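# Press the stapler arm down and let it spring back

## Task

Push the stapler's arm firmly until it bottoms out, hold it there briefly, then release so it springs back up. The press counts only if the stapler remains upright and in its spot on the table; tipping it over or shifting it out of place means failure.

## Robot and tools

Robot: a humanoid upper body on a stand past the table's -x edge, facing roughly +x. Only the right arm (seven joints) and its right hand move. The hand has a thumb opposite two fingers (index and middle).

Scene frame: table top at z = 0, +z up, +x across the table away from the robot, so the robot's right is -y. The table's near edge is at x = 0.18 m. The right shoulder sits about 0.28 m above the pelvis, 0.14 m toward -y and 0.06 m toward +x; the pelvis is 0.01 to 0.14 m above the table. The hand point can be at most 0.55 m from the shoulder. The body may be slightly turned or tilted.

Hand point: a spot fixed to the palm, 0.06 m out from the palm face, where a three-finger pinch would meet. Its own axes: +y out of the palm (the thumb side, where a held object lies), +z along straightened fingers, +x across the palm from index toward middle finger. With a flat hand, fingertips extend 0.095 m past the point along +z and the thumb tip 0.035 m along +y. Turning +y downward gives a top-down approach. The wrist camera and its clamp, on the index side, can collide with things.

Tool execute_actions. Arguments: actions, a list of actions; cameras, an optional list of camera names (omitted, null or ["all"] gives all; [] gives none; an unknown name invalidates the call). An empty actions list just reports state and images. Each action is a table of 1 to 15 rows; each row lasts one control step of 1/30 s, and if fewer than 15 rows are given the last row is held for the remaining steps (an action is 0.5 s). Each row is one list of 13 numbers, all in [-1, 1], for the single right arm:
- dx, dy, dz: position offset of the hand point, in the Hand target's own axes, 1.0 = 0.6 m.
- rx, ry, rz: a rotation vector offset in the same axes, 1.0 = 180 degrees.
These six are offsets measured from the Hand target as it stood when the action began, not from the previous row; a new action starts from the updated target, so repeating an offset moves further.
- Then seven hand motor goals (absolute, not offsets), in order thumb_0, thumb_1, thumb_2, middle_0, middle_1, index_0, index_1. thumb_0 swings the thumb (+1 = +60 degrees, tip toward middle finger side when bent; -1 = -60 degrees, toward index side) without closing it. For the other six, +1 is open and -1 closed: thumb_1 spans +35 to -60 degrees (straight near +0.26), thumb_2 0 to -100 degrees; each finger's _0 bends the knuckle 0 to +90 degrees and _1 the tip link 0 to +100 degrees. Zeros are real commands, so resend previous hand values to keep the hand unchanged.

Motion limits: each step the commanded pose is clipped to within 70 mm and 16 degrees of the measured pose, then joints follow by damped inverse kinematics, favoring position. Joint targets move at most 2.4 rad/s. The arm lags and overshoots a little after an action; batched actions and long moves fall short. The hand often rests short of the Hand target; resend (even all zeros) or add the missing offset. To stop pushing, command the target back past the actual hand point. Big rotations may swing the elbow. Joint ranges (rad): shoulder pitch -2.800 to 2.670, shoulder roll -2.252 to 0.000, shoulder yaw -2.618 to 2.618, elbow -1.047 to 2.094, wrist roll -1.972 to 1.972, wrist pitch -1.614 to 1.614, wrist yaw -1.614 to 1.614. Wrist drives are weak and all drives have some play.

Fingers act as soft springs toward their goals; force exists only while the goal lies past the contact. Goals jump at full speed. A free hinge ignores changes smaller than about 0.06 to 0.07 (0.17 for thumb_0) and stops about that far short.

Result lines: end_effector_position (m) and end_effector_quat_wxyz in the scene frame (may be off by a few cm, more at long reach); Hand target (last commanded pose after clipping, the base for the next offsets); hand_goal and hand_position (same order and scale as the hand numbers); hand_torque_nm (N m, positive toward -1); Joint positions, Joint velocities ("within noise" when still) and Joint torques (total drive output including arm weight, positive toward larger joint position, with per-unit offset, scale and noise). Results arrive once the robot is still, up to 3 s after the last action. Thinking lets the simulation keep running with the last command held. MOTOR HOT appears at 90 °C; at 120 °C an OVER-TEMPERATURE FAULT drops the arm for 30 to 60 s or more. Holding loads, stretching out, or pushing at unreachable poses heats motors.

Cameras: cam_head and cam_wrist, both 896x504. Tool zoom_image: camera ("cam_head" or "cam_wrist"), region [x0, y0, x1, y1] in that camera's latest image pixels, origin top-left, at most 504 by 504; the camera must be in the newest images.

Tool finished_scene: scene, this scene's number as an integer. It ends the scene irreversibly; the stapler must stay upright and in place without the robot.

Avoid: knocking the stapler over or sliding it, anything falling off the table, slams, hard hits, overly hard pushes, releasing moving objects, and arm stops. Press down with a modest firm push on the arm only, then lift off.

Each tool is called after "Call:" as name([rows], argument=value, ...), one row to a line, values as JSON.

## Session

Call:
execute_actions(actions=[])

Scene clock: 0.00 s.
end_effector_position=(+0.2219, -0.4106, +0.2450) hand_goal=(+0.000, +0.263, +1.000, +1.000, +1.000, +1.000, +1.000) hand_position=(+0.000, +0.263, +1.000, +1.000, +1.000, +1.000, +1.000) hand_torque_nm=(+0.00, +0.00, +0.00, +0.00, +0.00, +0.00, +0.00) end_effector_quat_wxyz=(-0.116, -0.242, -0.362, +0.893)
Joint positions: [-0.527 -0.152 -0.493 -0.202 -1.344 1.209 -0.812]
Joint velocities: within noise
Joint torques (N m): no reading
Hand target: +0.2219, -0.4106, +0.2450; -0.116, -0.242, -0.362, +0.893

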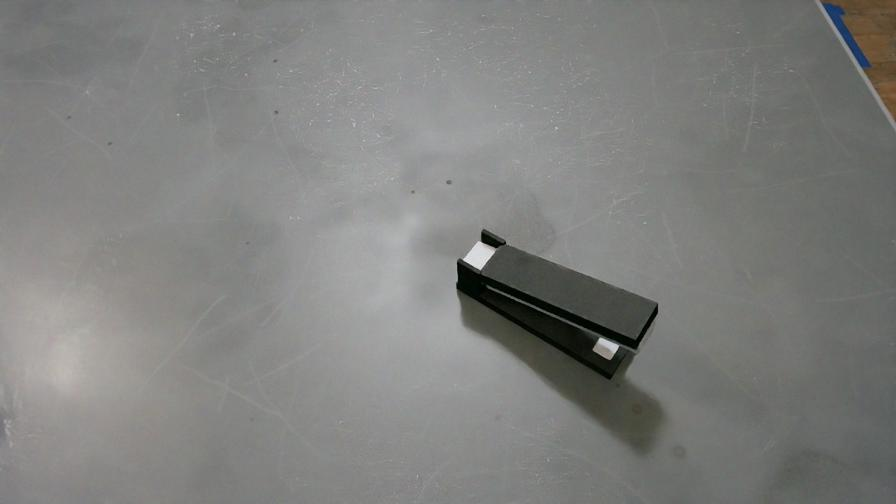

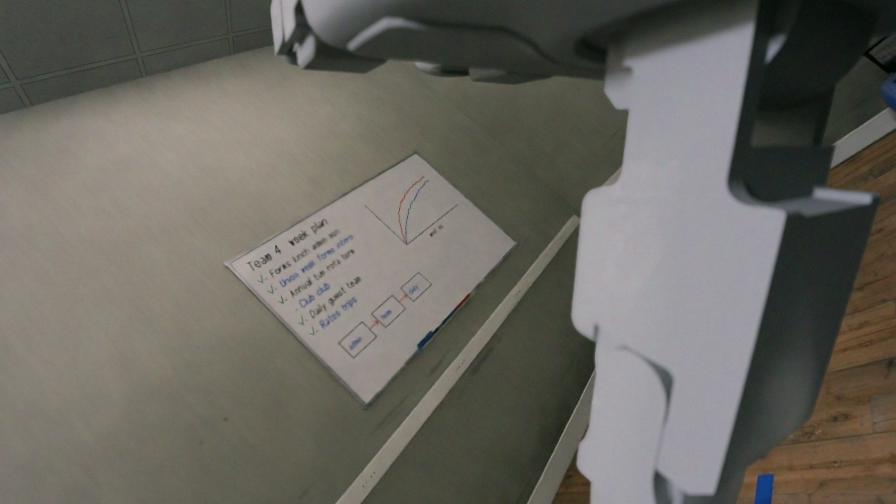

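Call:
execute_actions([
  [[-0.014,-0.016,0.017,-0.013,-0.03,0.009,0,0.26,1,0.7,0.7,0.7,0.7],[-0.028,-0.032,0.033,-0.025,-0.06,0.018,0,0.26,1,0.4,0.4,0.4,0.4],[-0.042,-0.048,0.05,-0.038,-0.09,0.027,0,0.26,1,0.1,0.1,0.1,0.1],[-0.056,-0.064,0.066,-0.05,-0.12,0.036,0,0.26,1,-0.2,-0.2,-0.2,-0.2],[-0.07,-0.08,0.083,-0.063,-0.148,0.045,0,0.26,1,-0.5,-0.5,-0.5,-0.5]],
])

Scene clock: 9.03 s.
end_effector_position=(+0.2222, -0.4082, +0.3242) hand_goal=(+0.000, +0.260, +1.000, -0.500, -0.500, -0.500, -0.500) hand_position=(+0.000, +0.263, +1.000, -0.448, -0.442, -0.449, -0.442) hand_torque_nm=(+0.00, +0.00, +0.00, +0.06, +0.08, +0.06, +0.08) end_effector_quat_wxyz=(-0.279, -0.051, -0.387, +0.877)
Joint positions: [-0.156 -0.537 -0.453 -0.663 -1.519 1.034 0.047]
Joint velocities: within noise
Joint torques (N m): [-0.47 -5.68 -1.07 -3.17 -0.1 -0.72 -0.54]
Hand target: +0.2222, -0.4101, +0.3259; -0.282, -0.043, -0.394, +0.874
Off the commanded pose: 0.003 m, 1 deg.

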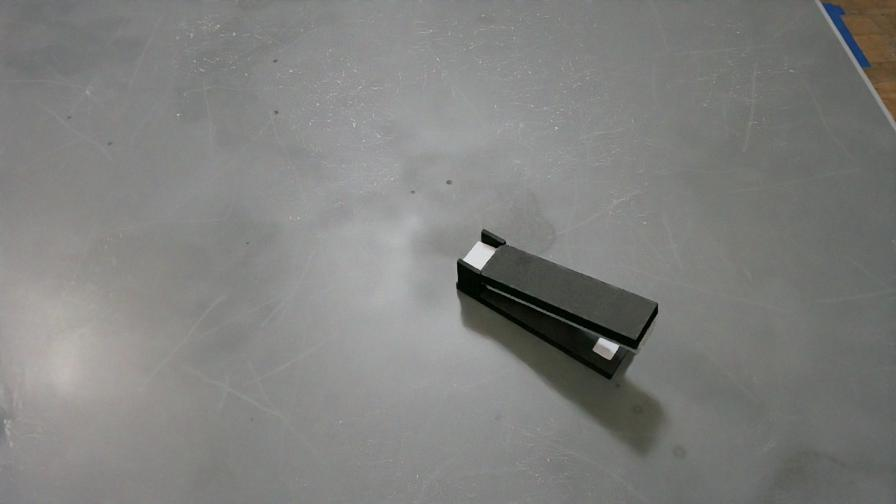

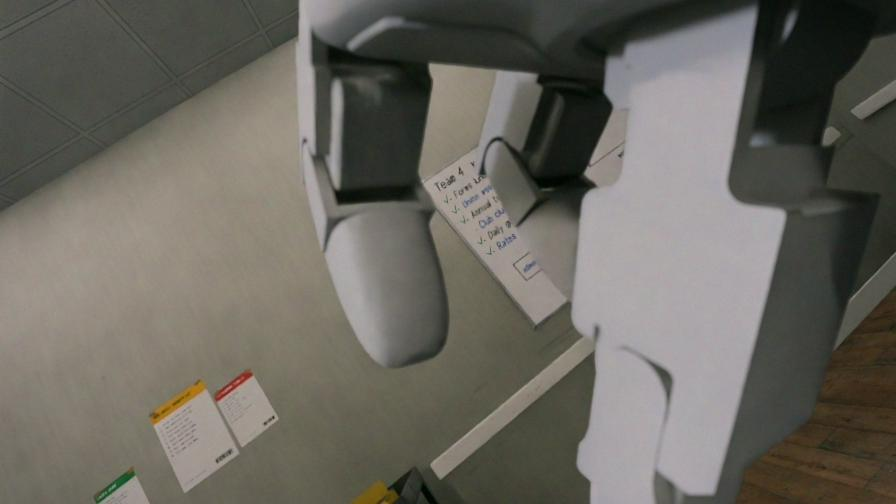

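Call:
execute_actions([
  [[-0.02,-0.009,-0.018,-0.013,-0.03,0.009,0,0.26,1,-0.65,-0.65,-0.65,-0.65],[-0.04,-0.018,-0.035,-0.025,-0.06,0.018,0,0.26,1,-0.8,-0.8,-0.8,-0.8],[-0.06,-0.027,-0.053,-0.038,-0.09,0.027,0,0.26,0.7,-1,-1,-1,-1],[-0.08,-0.036,-0.07,-0.05,-0.12,0.036,0,0.26,0.4,-1,-1,-1,-1],[-0.103,-0.045,-0.088,-0.063,-0.148,0.045,0,0.26,0,-1,-1,-1,-1]],
])

Scene clock: 13.23 s.
end_effector_position=(+0.2523, -0.3310, +0.3230) hand_goal=(+0.000, +0.260, +0.000, -1.000, -1.000, -1.000, -1.000) hand_position=(+0.000, +0.263, +0.063, -0.943, -0.938, -0.944, -0.938) hand_torque_nm=(+0.00, +0.00, +0.09, +0.07, +0.09, +0.07, +0.09) end_effector_quat_wxyz=(-0.424, +0.156, -0.404, +0.795)
Joint positions: [0.068 -0.629 -0.413 -0.998 -1.335 0.82 0.25]
Joint velocities: within noise
Joint torques (N m): [-0.01 -4.7 -1.61 -2.98 -0.03 -0.34 -1.05]
Hand target: +0.2519, -0.3298, +0.3259; -0.428, +0.160, -0.398, +0.796
Off the commanded pose: 0.003 m, 1 deg.

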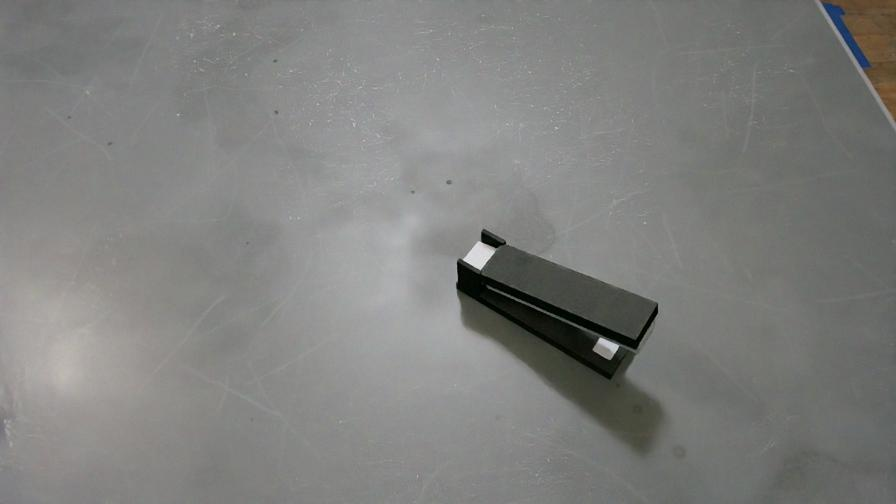

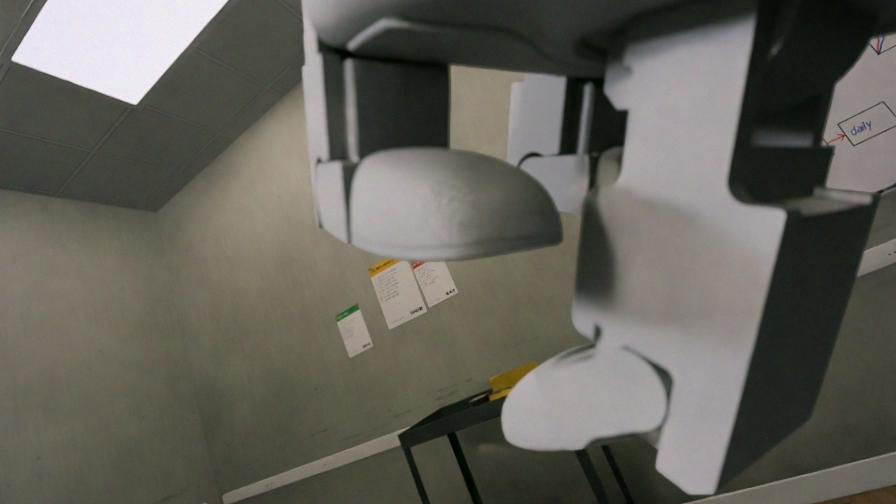

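Call:
execute_actions([
  [[-0.025,-0.002,-0.011,-0.015,-0.034,0.01,0,0.26,-0.3,-1,-1,-1,-1],[-0.05,-0.004,-0.022,-0.03,-0.069,0.021,0,0.26,-0.6,-1,-1,-1,-1],[-0.075,-0.007,-0.034,-0.045,-0.103,0.031,0,0.26,-1,-1,-1,-1,-1],[-0.1,-0.009,-0.045,-0.06,-0.138,0.042,0,0.1,-1,-1,-1,-1,-1],[-0.126,-0.011,-0.057,-0.074,-0.173,0.052,0,-0.2,-1,-1,-1,-1,-1]],
])

Scene clock: 16.37 s.
end_effector_position=(+0.2769, -0.2508, +0.3166) hand_goal=(+0.000, -0.200, -1.000, -1.000, -1.000, -1.000, -1.000) hand_position=(+0.000, -0.112, -0.939, -0.943, -0.938, -0.944, -0.938) hand_torque_nm=(+0.00, +0.12, +0.08, +0.07, +0.09, +0.07, +0.09) end_effector_quat_wxyz=(+0.554, -0.347, +0.312, -0.690)
Joint positions: [0.136 -0.606 -0.564 -1.06 -0.967 0.273 0.191]
Joint velocities: within noise
Joint torques (N m): [0.09 -2.6 -1.59 -2.83 0.16 -0.01 -1.04]
Hand target: +0.2720, -0.2497, +0.3158; +0.560, -0.382, +0.369, -0.636
Off the commanded pose: 0.005 m, 10 deg.
joint sent to its limit — joint 4 (elbow), lower limit, where the elbow is as bent as it goes. The joint targets are off in position and orientation.

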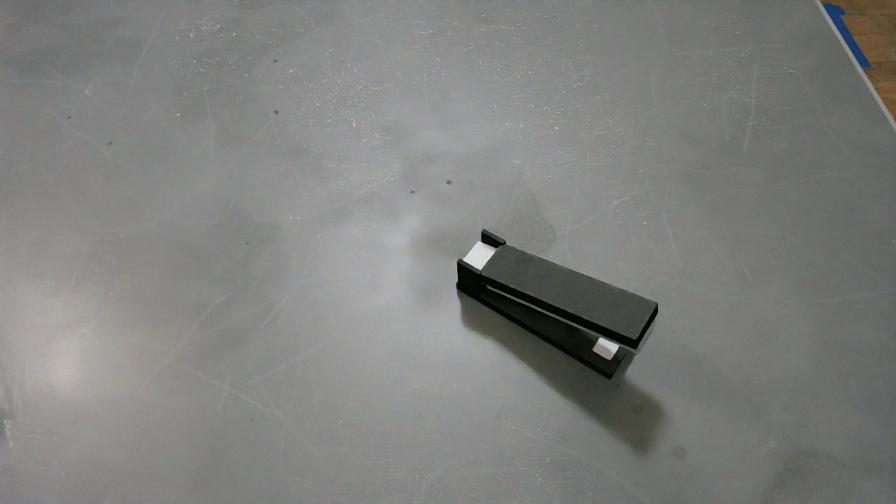

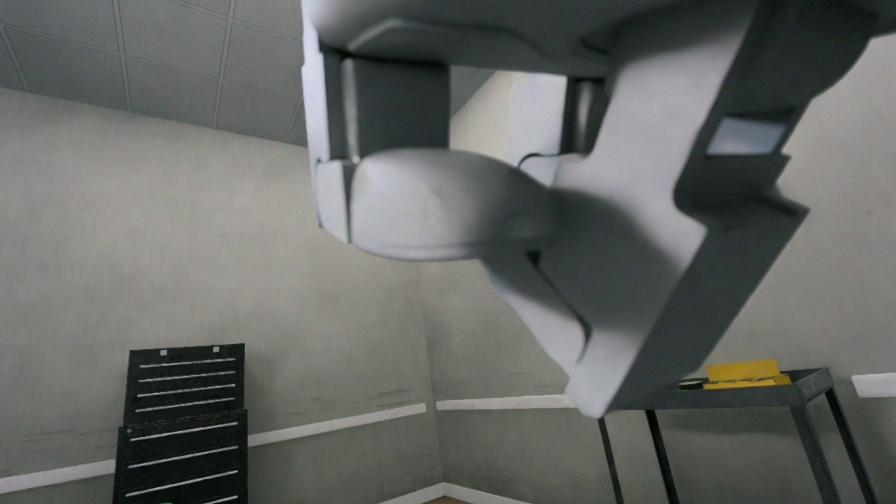

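Call:
execute_actions([
  [[-0.018,0.013,0.007,-0.012,-0.028,0.008,0,-0.35,-1,-1,-1,-1,-1],[-0.037,0.026,0.014,-0.024,-0.055,0.017,0,-0.5,-1,-1,-1,-1,-1],[-0.055,0.039,0.021,-0.035,-0.083,0.025,0,-0.7,-1,-1,-1,-1,-1],[-0.074,0.052,0.028,-0.047,-0.11,0.033,0,-0.85,-1,-1,-1,-1,-1],[-0.092,0.065,0.035,-0.059,-0.138,0.042,0,-1,-1,-1,-1,-1,-1]],
])

Scene clock: 21.17 s.
end_effector_position=(+0.3106, -0.1992, +0.2855) hand_goal=(+0.000, -1.000, -1.000, -1.000, -1.000, -1.000, -1.000) hand_position=(+0.000, -0.751, -0.940, -0.944, -0.938, -0.944, -0.938) hand_torque_nm=(+0.00, +0.33, +0.08, +0.07, +0.09, +0.07, +0.09) end_effector_quat_wxyz=(+0.628, -0.529, +0.326, -0.469)
Joint positions: [-0.034 -0.963 -0.534 -0.773 -0.415 0.03 0.357]
Joint velocities: within noise
Joint torques (N m): [-1.83 -4.95 -2.03 -0.41 0.3 -0.08 -1.1]
Hand target: +0.3121, -0.1996, +0.2860; +0.629, -0.535, +0.321, -0.465
Off the commanded pose: 0.002 m, 1 deg.

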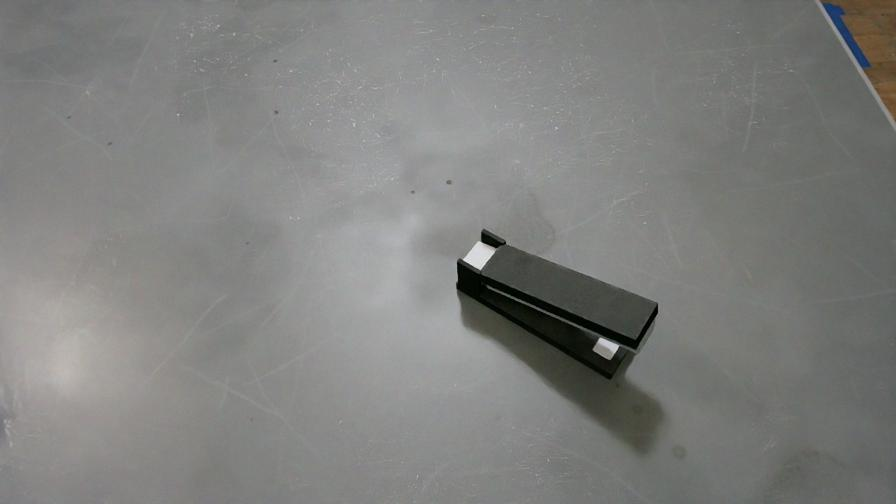

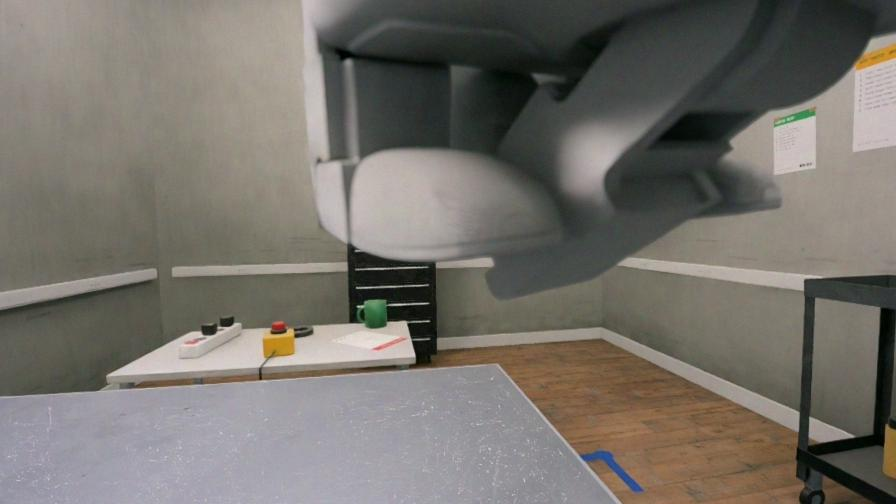

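Call:
execute_actions([
  [[-0.014,0.02,0.009,-0.01,-0.02,0.007,0,-1,-1,-1,-1,-1,-1],[-0.028,0.04,0.018,-0.019,-0.042,0.013,0,-1,-1,-1,-1,-1,-1],[-0.042,0.06,0.027,-0.028,-0.063,0.019,0,-1,-1,-1,-1,-1,-1],[-0.057,0.081,0.036,-0.037,-0.084,0.026,0,-1,-1,-1,-1,-1,-1],[-0.072,0.103,0.046,-0.046,-0.105,0.032,0,-1,-1,-1,-1,-1,-1],[-0.083,0.12,0.053,-0.055,-0.128,0.039,0,-1,-1,-1,-1,-1,-1],[-0.083,0.12,0.053,-0.063,-0.147,0.045,0,-1,-1,-1,-1,-1,-1]],
  [[0,0,0,0,0,0,0,-1,-1,-1,-1,-1,-1]],
])

Scene clock: 24.90 s.
end_effector_position=(+0.3393, -0.1439, +0.2171) hand_goal=(+0.000, -1.000, -1.000, -1.000, -1.000, -1.000, -1.000) hand_position=(+0.000, -0.751, -0.940, -0.944, -0.938, -0.944, -0.938) hand_torque_nm=(+0.00, +0.33, +0.08, +0.07, +0.09, +0.07, +0.09) end_effector_quat_wxyz=(+0.658, -0.663, +0.250, -0.255)
Joint positions: [-0.449 -1.098 0.044 -0.227 -0.306 -0.488 0.276]
Joint velocities: within noise
Joint torques (N m): [-4.56 -4.01 -1.8 -0.66 0.84 -0.16 -0.74]
Hand target: +0.3401, -0.1417, +0.2185; +0.661, -0.662, +0.249, -0.251
Off the commanded pose: 0.003 m, 1 deg.

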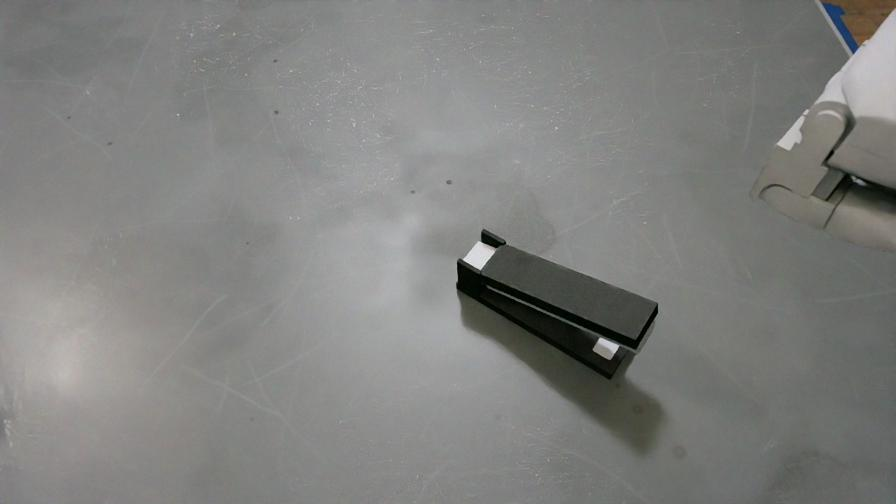

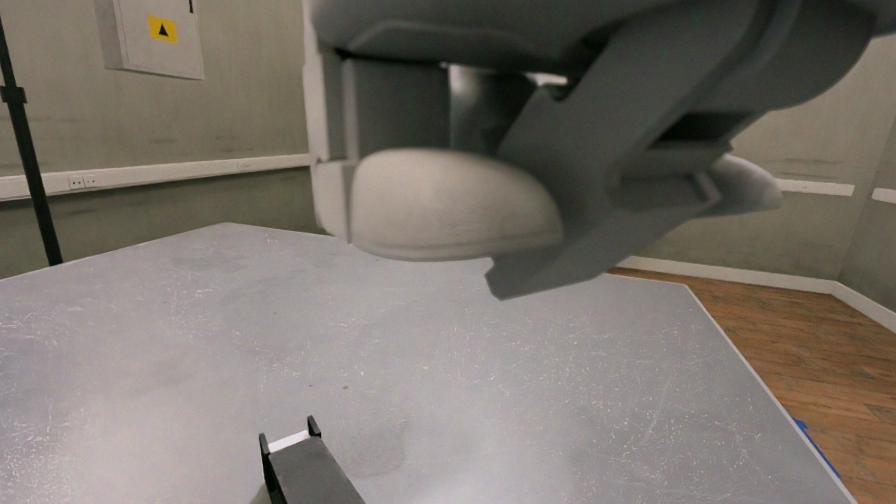

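Call:
execute_actions([
  [[-0.004,0.01,0.016,0,0,0,0,-1,-1,-1,-1,-1,-1],[-0.008,0.02,0.032,0,0,0,0,-1,-1,-1,-1,-1,-1],[-0.012,0.03,0.048,0,0,0,0,-1,-1,-1,-1,-1,-1],[-0.016,0.04,0.064,0,0,0,0,-1,-1,-1,-1,-1,-1],[-0.02,0.05,0.08,0,0,0,0,-1,-1,-1,-1,-1,-1],[-0.025,0.06,0.096,0,0,0,0,-1,-1,-1,-1,-1,-1]],
  [[-0.003,0.02,0.012,0,0,0,0,-1,-1,-1,-1,-1,-1],[-0.006,0.04,0.024,0,0,0,0,-1,-1,-1,-1,-1,-1],[-0.009,0.06,0.036,0,0,0,0,-1,-1,-1,-1,-1,-1],[-0.012,0.08,0.044,0,0,0,0,-1,-1,-1,-1,-1,-1],[-0.014,0.1,0.052,0,0,0,0,-1,-1,-1,-1,-1,-1],[-0.014,0.12,0.052,0,0,0,0,-1,-1,-1,-1,-1,-1]],
  [[0,0,0,0,0,0,0,-1,-1,-1,-1,-1,-1]],
])

Scene clock: 28.67 s.
end_effector_position=(+0.3789, -0.0634, +0.1081) hand_goal=(+0.000, -1.000, -1.000, -1.000, -1.000, -1.000, -1.000) hand_position=(+0.000, -0.751, -0.940, -0.944, -0.938, -0.944, -0.938) hand_torque_nm=(+0.00, +0.33, +0.08, +0.07, +0.09, +0.07, +0.09) end_effector_quat_wxyz=(+0.659, -0.662, +0.256, -0.250)
Joint positions: [-0.661 -0.643 0.467 0.148 -0.831 -0.404 -0.02]
Joint velocities: within noise
Joint torques (N m): [-5.95 -1.81 -1.54 -1.86 0.29 -0.18 -1.18]
Hand target: +0.3816, -0.0599, +0.1105; +0.661, -0.662, +0.249, -0.251
Off the commanded pose: 0.005 m, 1 deg.

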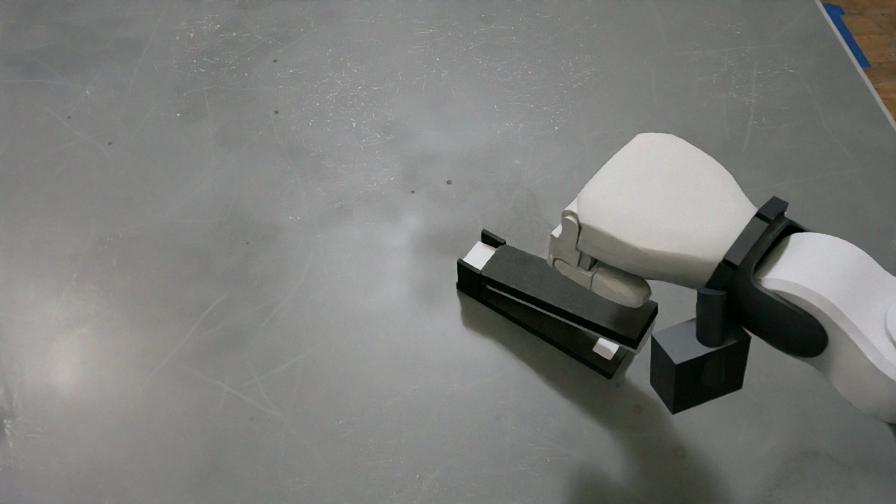

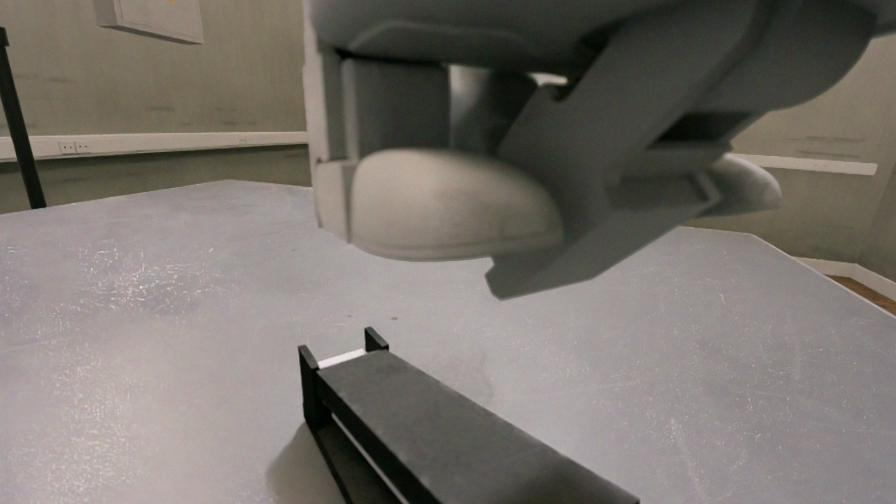

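Call:
execute_actions([
  [[0.003,0.01,0.001,0,0,0,0,-1,-1,-1,-1,-1,-1],[0.006,0.02,0.002,0,0,0,0,-1,-1,-1,-1,-1,-1],[0.009,0.03,0.003,0,0,0,0,-1,-1,-1,-1,-1,-1],[0.012,0.04,0.003,0,0,0,0,-1,-1,-1,-1,-1,-1],[0.012,0.05,0.003,0,0,0,0,-1,-1,-1,-1,-1,-1],[0.012,0.06,0.003,0,0,0,0,-1,-1,-1,-1,-1,-1]],
])

Scene clock: 31.73 s.
end_effector_position=(+0.3854, -0.0672, +0.0721) hand_goal=(+0.000, -1.000, -1.000, -1.000, -1.000, -1.000, -1.000) hand_position=(+0.000, -0.751, -0.940, -0.944, -0.938, -0.944, -0.938) hand_torque_nm=(+0.00, +0.33, +0.08, +0.07, +0.09, +0.07, +0.09) end_effector_quat_wxyz=(+0.658, -0.662, +0.256, -0.251)
Joint positions: [-0.698 -0.587 0.522 0.397 -0.938 -0.485 -0.219]
Joint velocities: within noise
Joint torques (N m): [-6.04 -1.78 -1.52 -1.94 0.32 -0.18 -1.16]
Hand target: +0.3883, -0.0634, +0.0745; +0.661, -0.662, +0.249, -0.251
Off the commanded pose: 0.005 m, 1 deg.

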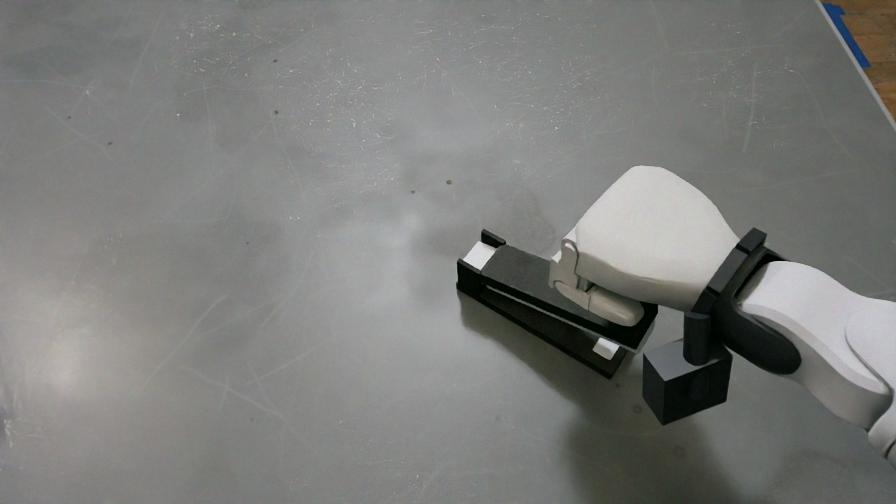

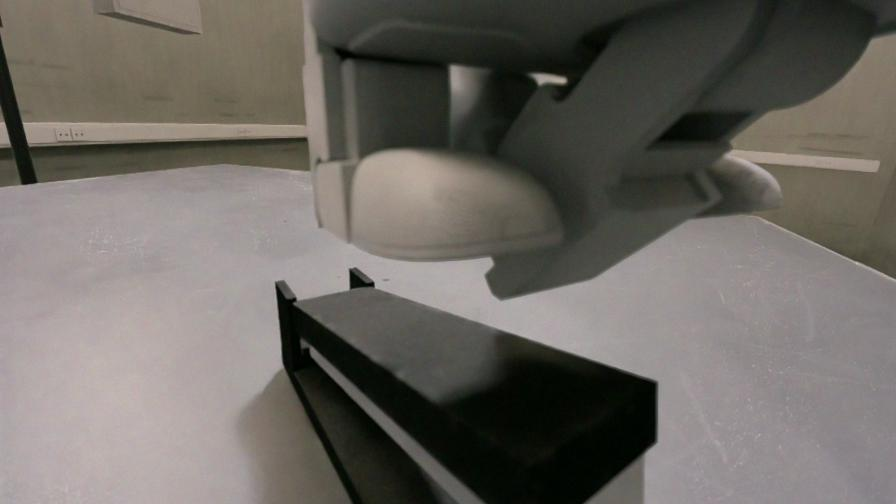

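Call:
execute_actions([
  [[0,0.01,-0.003,0,0,0,0,-1,-1,-1,-1,-1,-1],[0,0.02,-0.006,0,0,0,0,-1,-1,-1,-1,-1,-1],[0,0.03,-0.008,0,0,0,0,-1,-1,-1,-1,-1,-1],[0,0.035,-0.008,0,0,0,0,-1,-1,-1,-1,-1,-1]],
])

Scene clock: 34.13 s.
end_effector_position=(+0.3857, -0.0706, +0.0557) hand_goal=(+0.000, -1.000, -1.000, -1.000, -1.000, -1.000, -1.000) hand_position=(+0.000, -0.751, -0.940, -0.944, -0.938, -0.944, -0.938) hand_torque_nm=(+0.00, +0.33, +0.08, +0.07, +0.09, +0.07, +0.09) end_effector_quat_wxyz=(+0.663, -0.656, +0.254, -0.256)
Joint positions: [-0.706 -0.564 0.55 0.51 -0.995 -0.509 -0.346]
Joint velocities: within noise
Joint torques (N m): [-5.68 -1.79 -0.95 -1.54 0.28 -0.2 -0.93]
Hand target: +0.3852, -0.0670, +0.0535; +0.661, -0.662, +0.249, -0.251
Off the commanded pose: 0.004 m, 1 deg.

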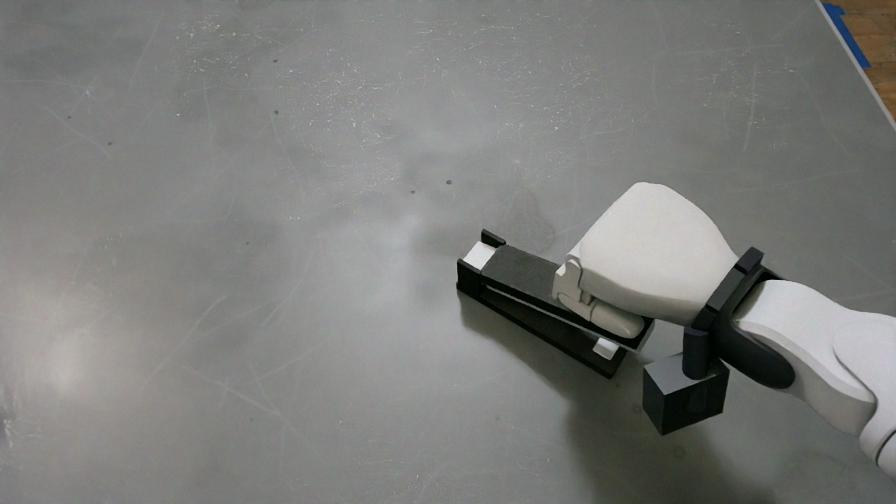

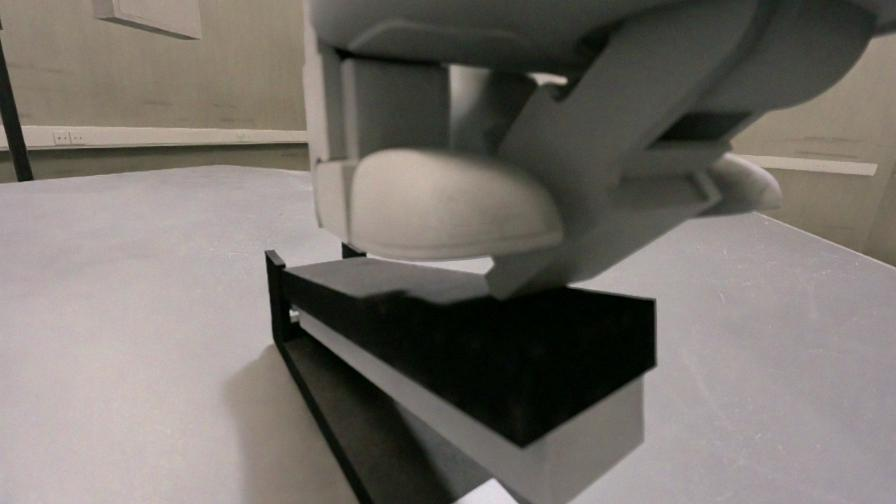

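Call:
execute_actions([
  [[-0.004,-0.012,0,0,0,0,0,-1,-1,-1,-1,-1,-1],[-0.009,-0.022,0,0,0,0,0,-1,-1,-1,-1,-1,-1],[-0.017,-0.022,0,0,0,0,0,-1,-1,-1,-1,-1,-1]],
])

Scene clock: 38.63 s.
end_effector_position=(+0.3802, -0.0573, +0.0691) hand_goal=(+0.000, -1.000, -1.000, -1.000, -1.000, -1.000, -1.000) hand_position=(+0.000, -0.751, -0.940, -0.944, -0.938, -0.944, -0.938) hand_torque_nm=(+0.00, +0.33, +0.08, +0.07, +0.09, +0.07, +0.09) end_effector_quat_wxyz=(+0.663, -0.662, +0.241, -0.252)
Joint positions: [-0.681 -0.569 0.545 0.366 -0.975 -0.456 -0.243]
Joint velocities: within noise
Joint torques (N m): [-3.59 -2.82 -1.93 -3.97 0.83 0.15 -0.76]
Hand target: +0.3775, -0.0603, +0.0667; +0.661, -0.662, +0.249, -0.251
Off the commanded pose: 0.005 m, 1 deg.

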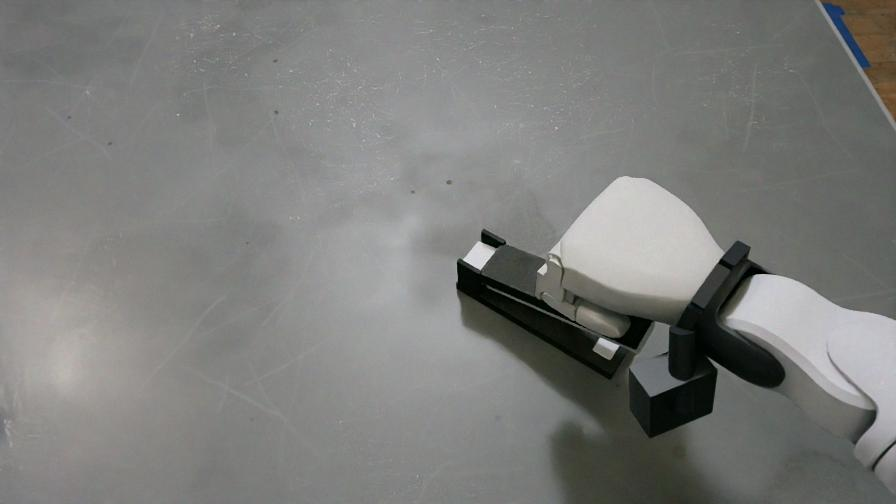

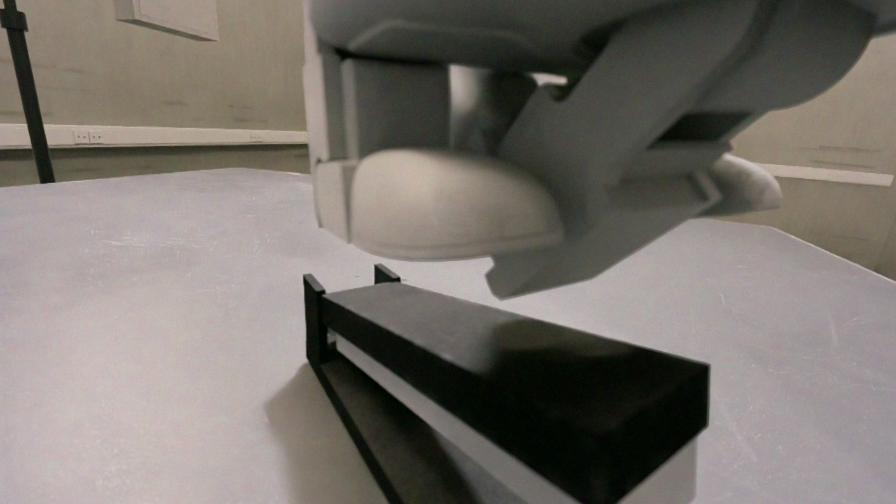

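Call:
execute_actions([
  [[0.002,0.005,-0.006,0,0,0,0,-1,-1,-1,-1,-1,-1],[0.004,0.01,-0.012,0,0,0,0,-1,-1,-1,-1,-1,-1],[0.005,0.02,-0.017,0,0,0,0,-1,-1,-1,-1,-1,-1],[0.005,0.027,-0.017,0,0,0,0,-1,-1,-1,-1,-1,-1]],
])

Scene clock: 41.07 s.
end_effector_position=(+0.3767, -0.0662, +0.0575) hand_goal=(+0.000, -1.000, -1.000, -1.000, -1.000, -1.000, -1.000) hand_position=(+0.000, -0.751, -0.940, -0.944, -0.938, -0.944, -0.938) hand_torque_nm=(+0.00, +0.33, +0.08, +0.07, +0.09, +0.07, +0.09) end_effector_quat_wxyz=(+0.668, -0.655, +0.246, -0.254)
Joint positions: [-0.662 -0.578 0.554 0.427 -0.994 -0.483 -0.336]
Joint velocities: within noise
Joint torques (N m): [-3.95 -2.84 -1.19 -1.83 0.32 -0.14 -1.19]
Hand target: +0.3730, -0.0699, +0.0505; +0.661, -0.662, +0.249, -0.251
Off the commanded pose: 0.009 m, 1 deg.

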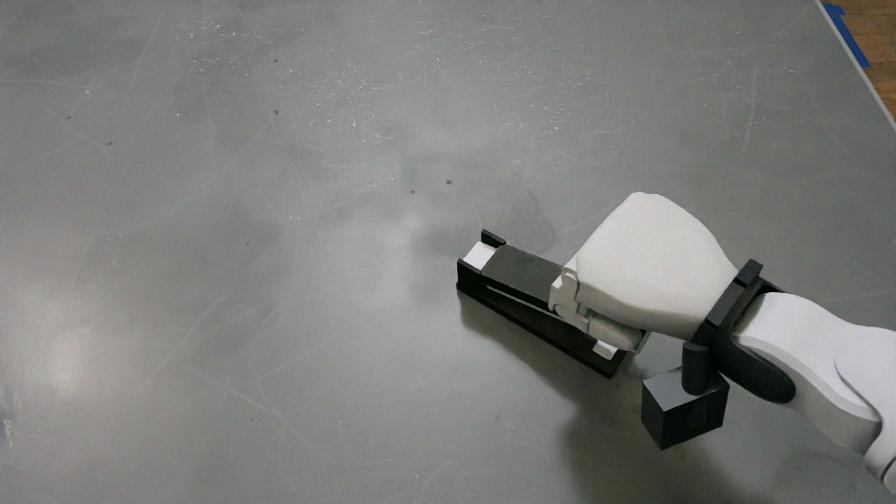

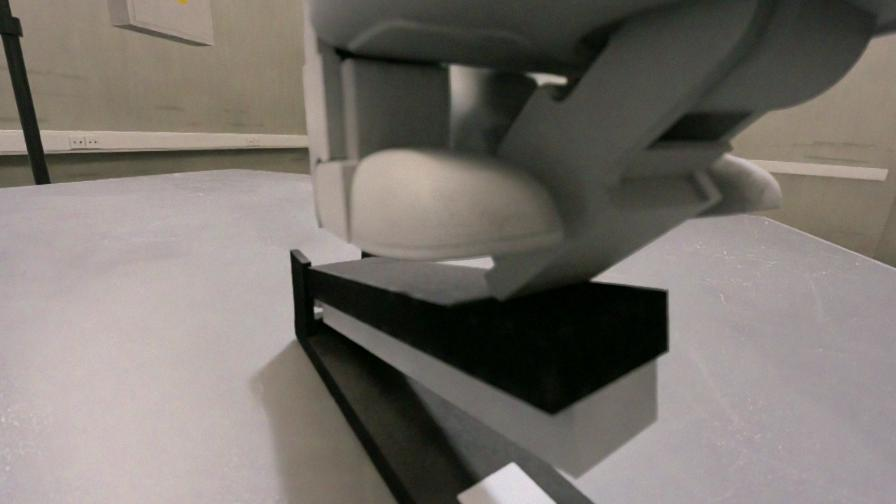

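Call:
execute_actions([
  [[0,0.007,0,0,0,0,0,-1,-1,-1,-1,-1,-1],[0,0.014,-0.002,0,0,0,0,-1,-1,-1,-1,-1,-1],[-0.003,0.02,-0.004,0,0,0,0,-1,-1,-1,-1,-1,-1],[-0.005,0.028,-0.006,0,0,0,0,-1,-1,-1,-1,-1,-1]],
])

Call:
execute_actions([
  [[-0.005,0.01,-0.005,0,0,0,0,-1,-1,-1,-1,-1,-1],[-0.01,0.02,-0.008,0,0,0,0,-1,-1,-1,-1,-1,-1],[-0.012,0.03,-0.012,0,0,0,0,-1,-1,-1,-1,-1,-1],[-0.014,0.04,-0.015,0,0,0,0,-1,-1,-1,-1,-1,-1]],
])

Scene clock: 44.10 s.
end_effector_position=(+0.3771, -0.0687, +0.0506) hand_goal=(+0.000, -1.000, -1.000, -1.000, -1.000, -1.000, -1.000) hand_position=(+0.000, -0.751, -0.940, -0.944, -0.938, -0.944, -0.938) hand_torque_nm=(+0.00, +0.33, +0.08, +0.07, +0.09, +0.07, +0.09) end_effector_quat_wxyz=(+0.678, -0.643, +0.240, -0.263)
Joint positions: [-0.662 -0.572 0.577 0.488 -1.03 -0.487 -0.446]
Joint velocities: within noise
Joint torques (N m): [-3.61 -1.85 -0.38 -0.41 0.14 0.1 -0.18]
Hand target: +0.3684, -0.0707, +0.0337; +0.661, -0.662, +0.249, -0.251
Off the commanded pose: 0.019 m, 3 deg.

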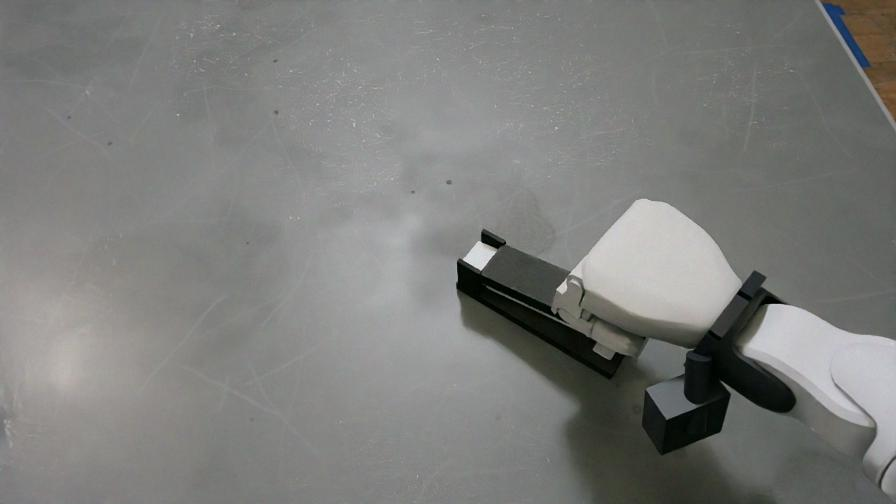

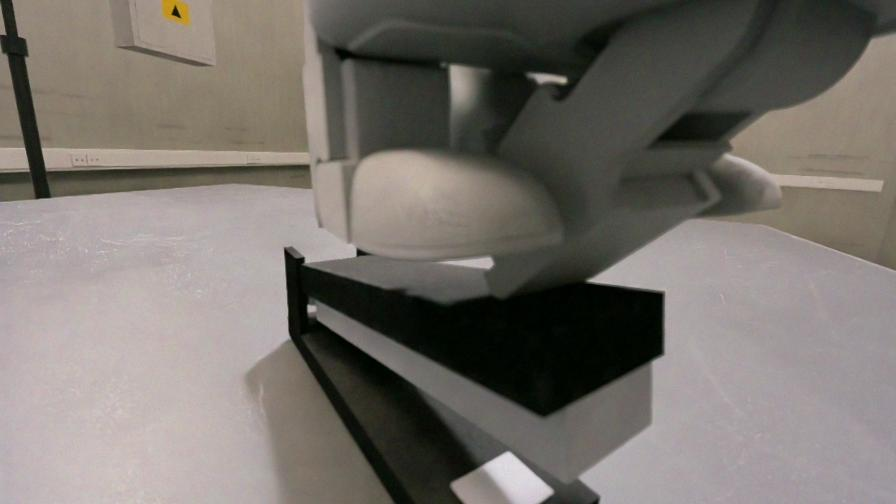

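Scene clock: 44.80 s.
end_effector_position=(+0.3746, -0.0676, +0.0405) hand_goal=(+0.000, -1.000, -1.000, -1.000, -1.000, -1.000, -1.000) hand_position=(+0.000, -0.763, -0.932, -0.944, -0.938, -0.944, -0.938) hand_torque_nm=(+0.00, +0.31, +0.09, +0.07, +0.09, +0.07, +0.09) end_effector_quat_wxyz=(+0.689, -0.631, +0.228, -0.274)
Joint positions: [-0.659 -0.556 0.626 0.55 -1.075 -0.461 -0.58]
Joint velocities: within noise
Joint torques (N m): [-1.81 -1.56 0.27 0.73 0.07 0.01 0.49]
Hand target: +0.3563, -0.0719, +0.0096; +0.661, -0.662, +0.249, -0.251
Off the commanded pose: 0.036 m, 6 deg.

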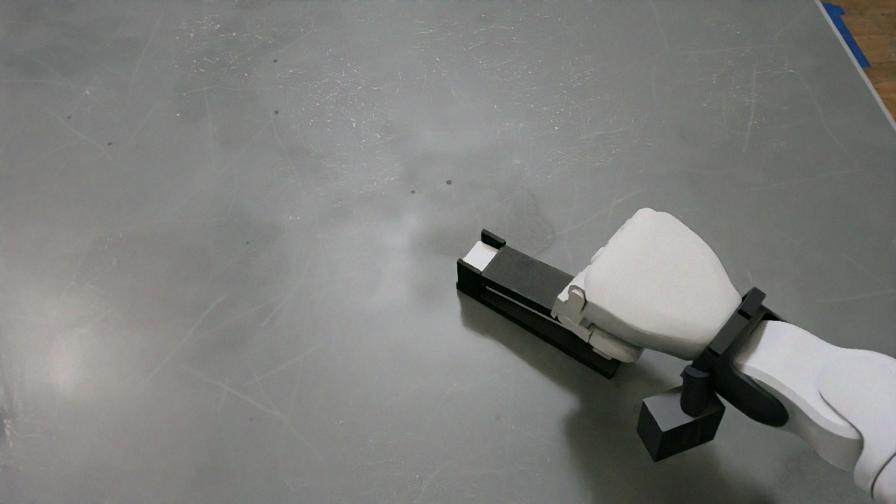

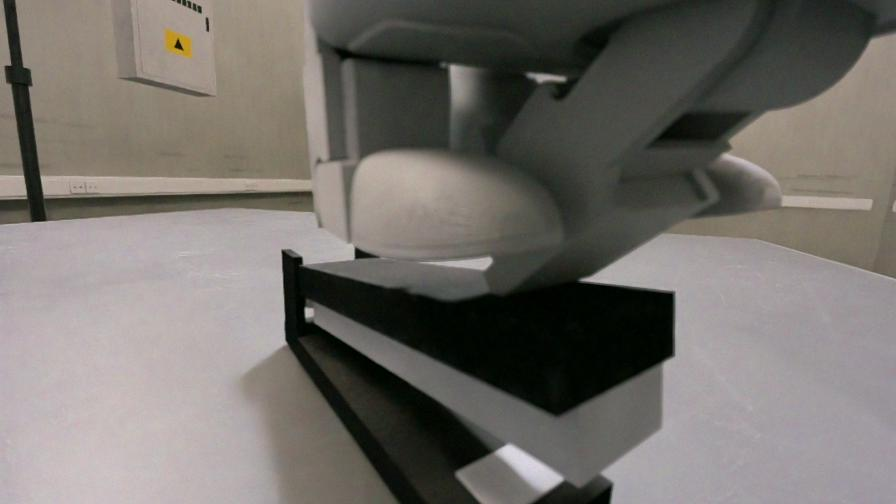

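Call:
execute_actions([
  [[-0.004,0.01,-0.004,0,0,0,0,-1,-1,-1,-1,-1,-1],[-0.008,0.02,-0.007,0,0,0,0,-1,-1,-1,-1,-1,-1],[-0.012,0.03,-0.01,0,0,0,0,-1,-1,-1,-1,-1,-1],[-0.013,0.04,-0.012,0,0,0,0,-1,-1,-1,-1,-1,-1]],
])

Call:
execute_actions([
  [[-0.004,0.01,-0.004,0,0,0,0,-1,-1,-1,-1,-1,-1],[-0.008,0.02,-0.007,0,0,0,0,-1,-1,-1,-1,-1,-1],[-0.01,0.03,-0.01,0,0,0,0,-1,-1,-1,-1,-1,-1]],
])

Scene clock: 48.40 s.
end_effector_position=(+0.3755, -0.0674, +0.0325) hand_goal=(+0.000, -1.000, -1.000, -1.000, -1.000, -1.000, -1.000) hand_position=(+0.000, -0.801, -0.892, -0.944, -0.938, -0.944, -0.938) hand_torque_nm=(+0.00, +0.26, +0.15, +0.07, +0.09, +0.07, +0.09) end_effector_quat_wxyz=(+0.700, -0.617, +0.217, -0.288)
Joint positions: [-0.676 -0.534 0.683 0.641 -1.105 -0.433 -0.72]
Joint velocities: within noise
Joint torques (N m): [0.05 -0.85 1.08 2.05 -0.12 -0.05 1.16]
Hand target: +0.3457, -0.0722, -0.0144; +0.661, -0.662, +0.249, -0.251
Off the commanded pose: 0.056 m, 9 deg.

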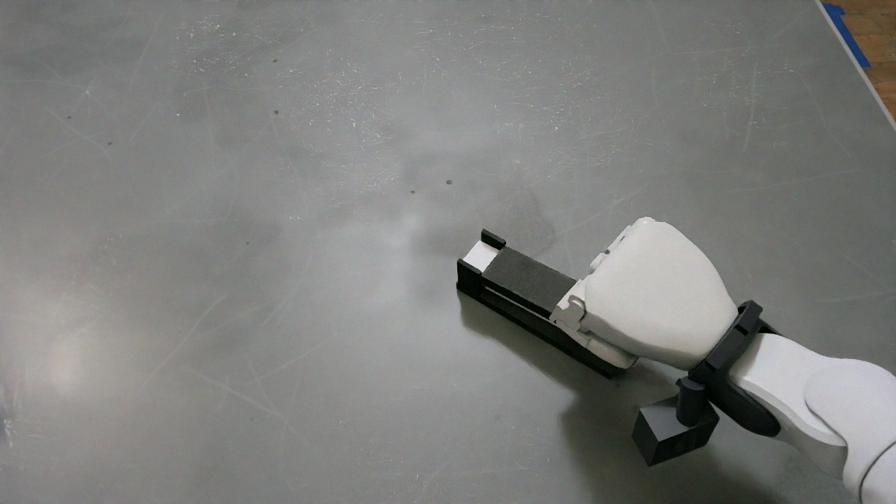

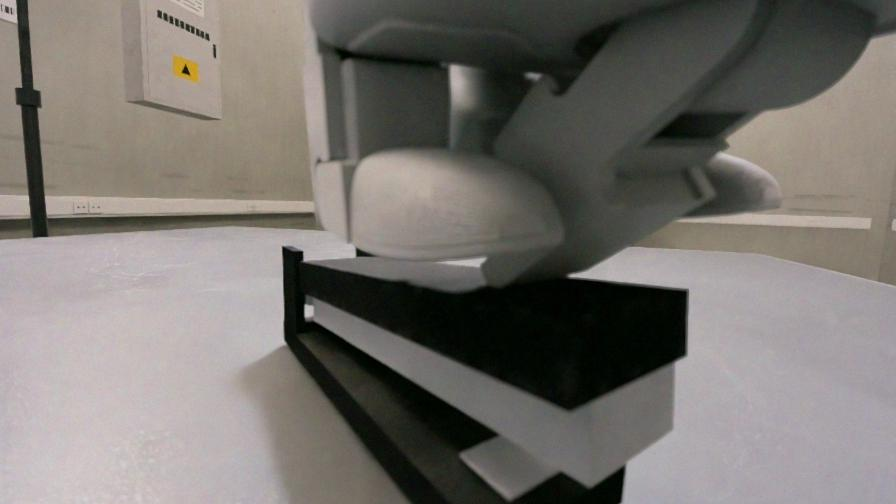

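Scene clock: 49.13 s.
end_effector_position=(+0.3731, -0.0685, +0.0229) hand_goal=(+0.000, -1.000, -1.000, -1.000, -1.000, -1.000, -1.000) hand_position=(+0.000, -0.847, -0.847, -0.944, -0.938, -0.944, -0.938) hand_torque_nm=(+0.00, +0.20, +0.21, +0.07, +0.09, +0.07, +0.09) end_effector_quat_wxyz=(+0.707, -0.605, +0.214, -0.296)
Joint positions: [-0.688 -0.513 0.74 0.73 -1.109 -0.41 -0.836]
Joint velocities: within noise
Joint torques (N m): [0.73 -0.43 1.7 2.82 -0.38 -0.07 1.8]
Hand target: +0.3373, -0.0727, -0.0324; +0.661, -0.662, +0.249, -0.251
Off the commanded pose: 0.066 m, 11 deg.

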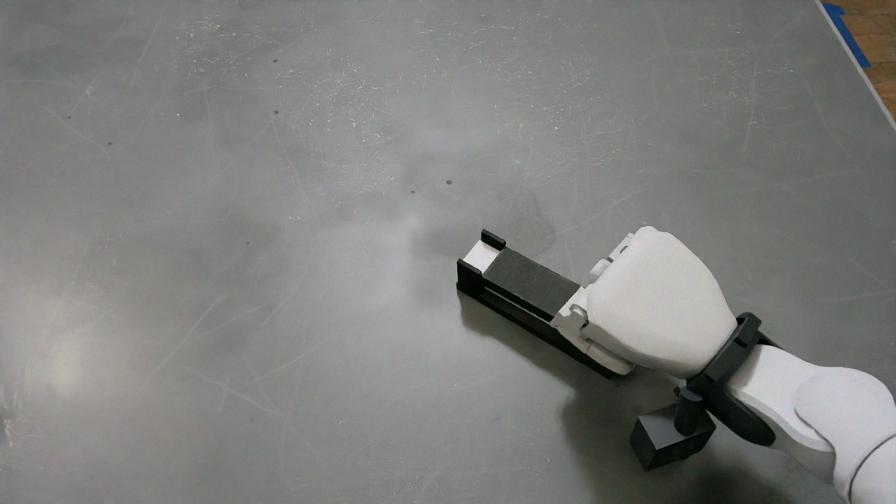

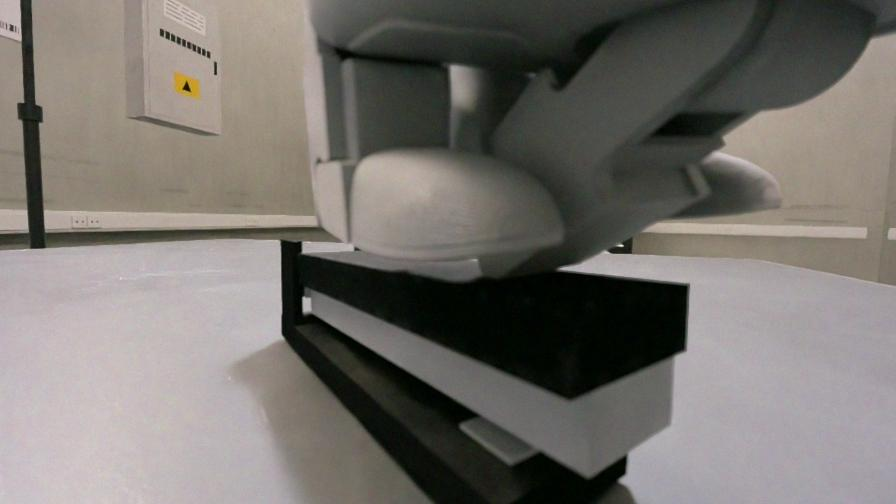

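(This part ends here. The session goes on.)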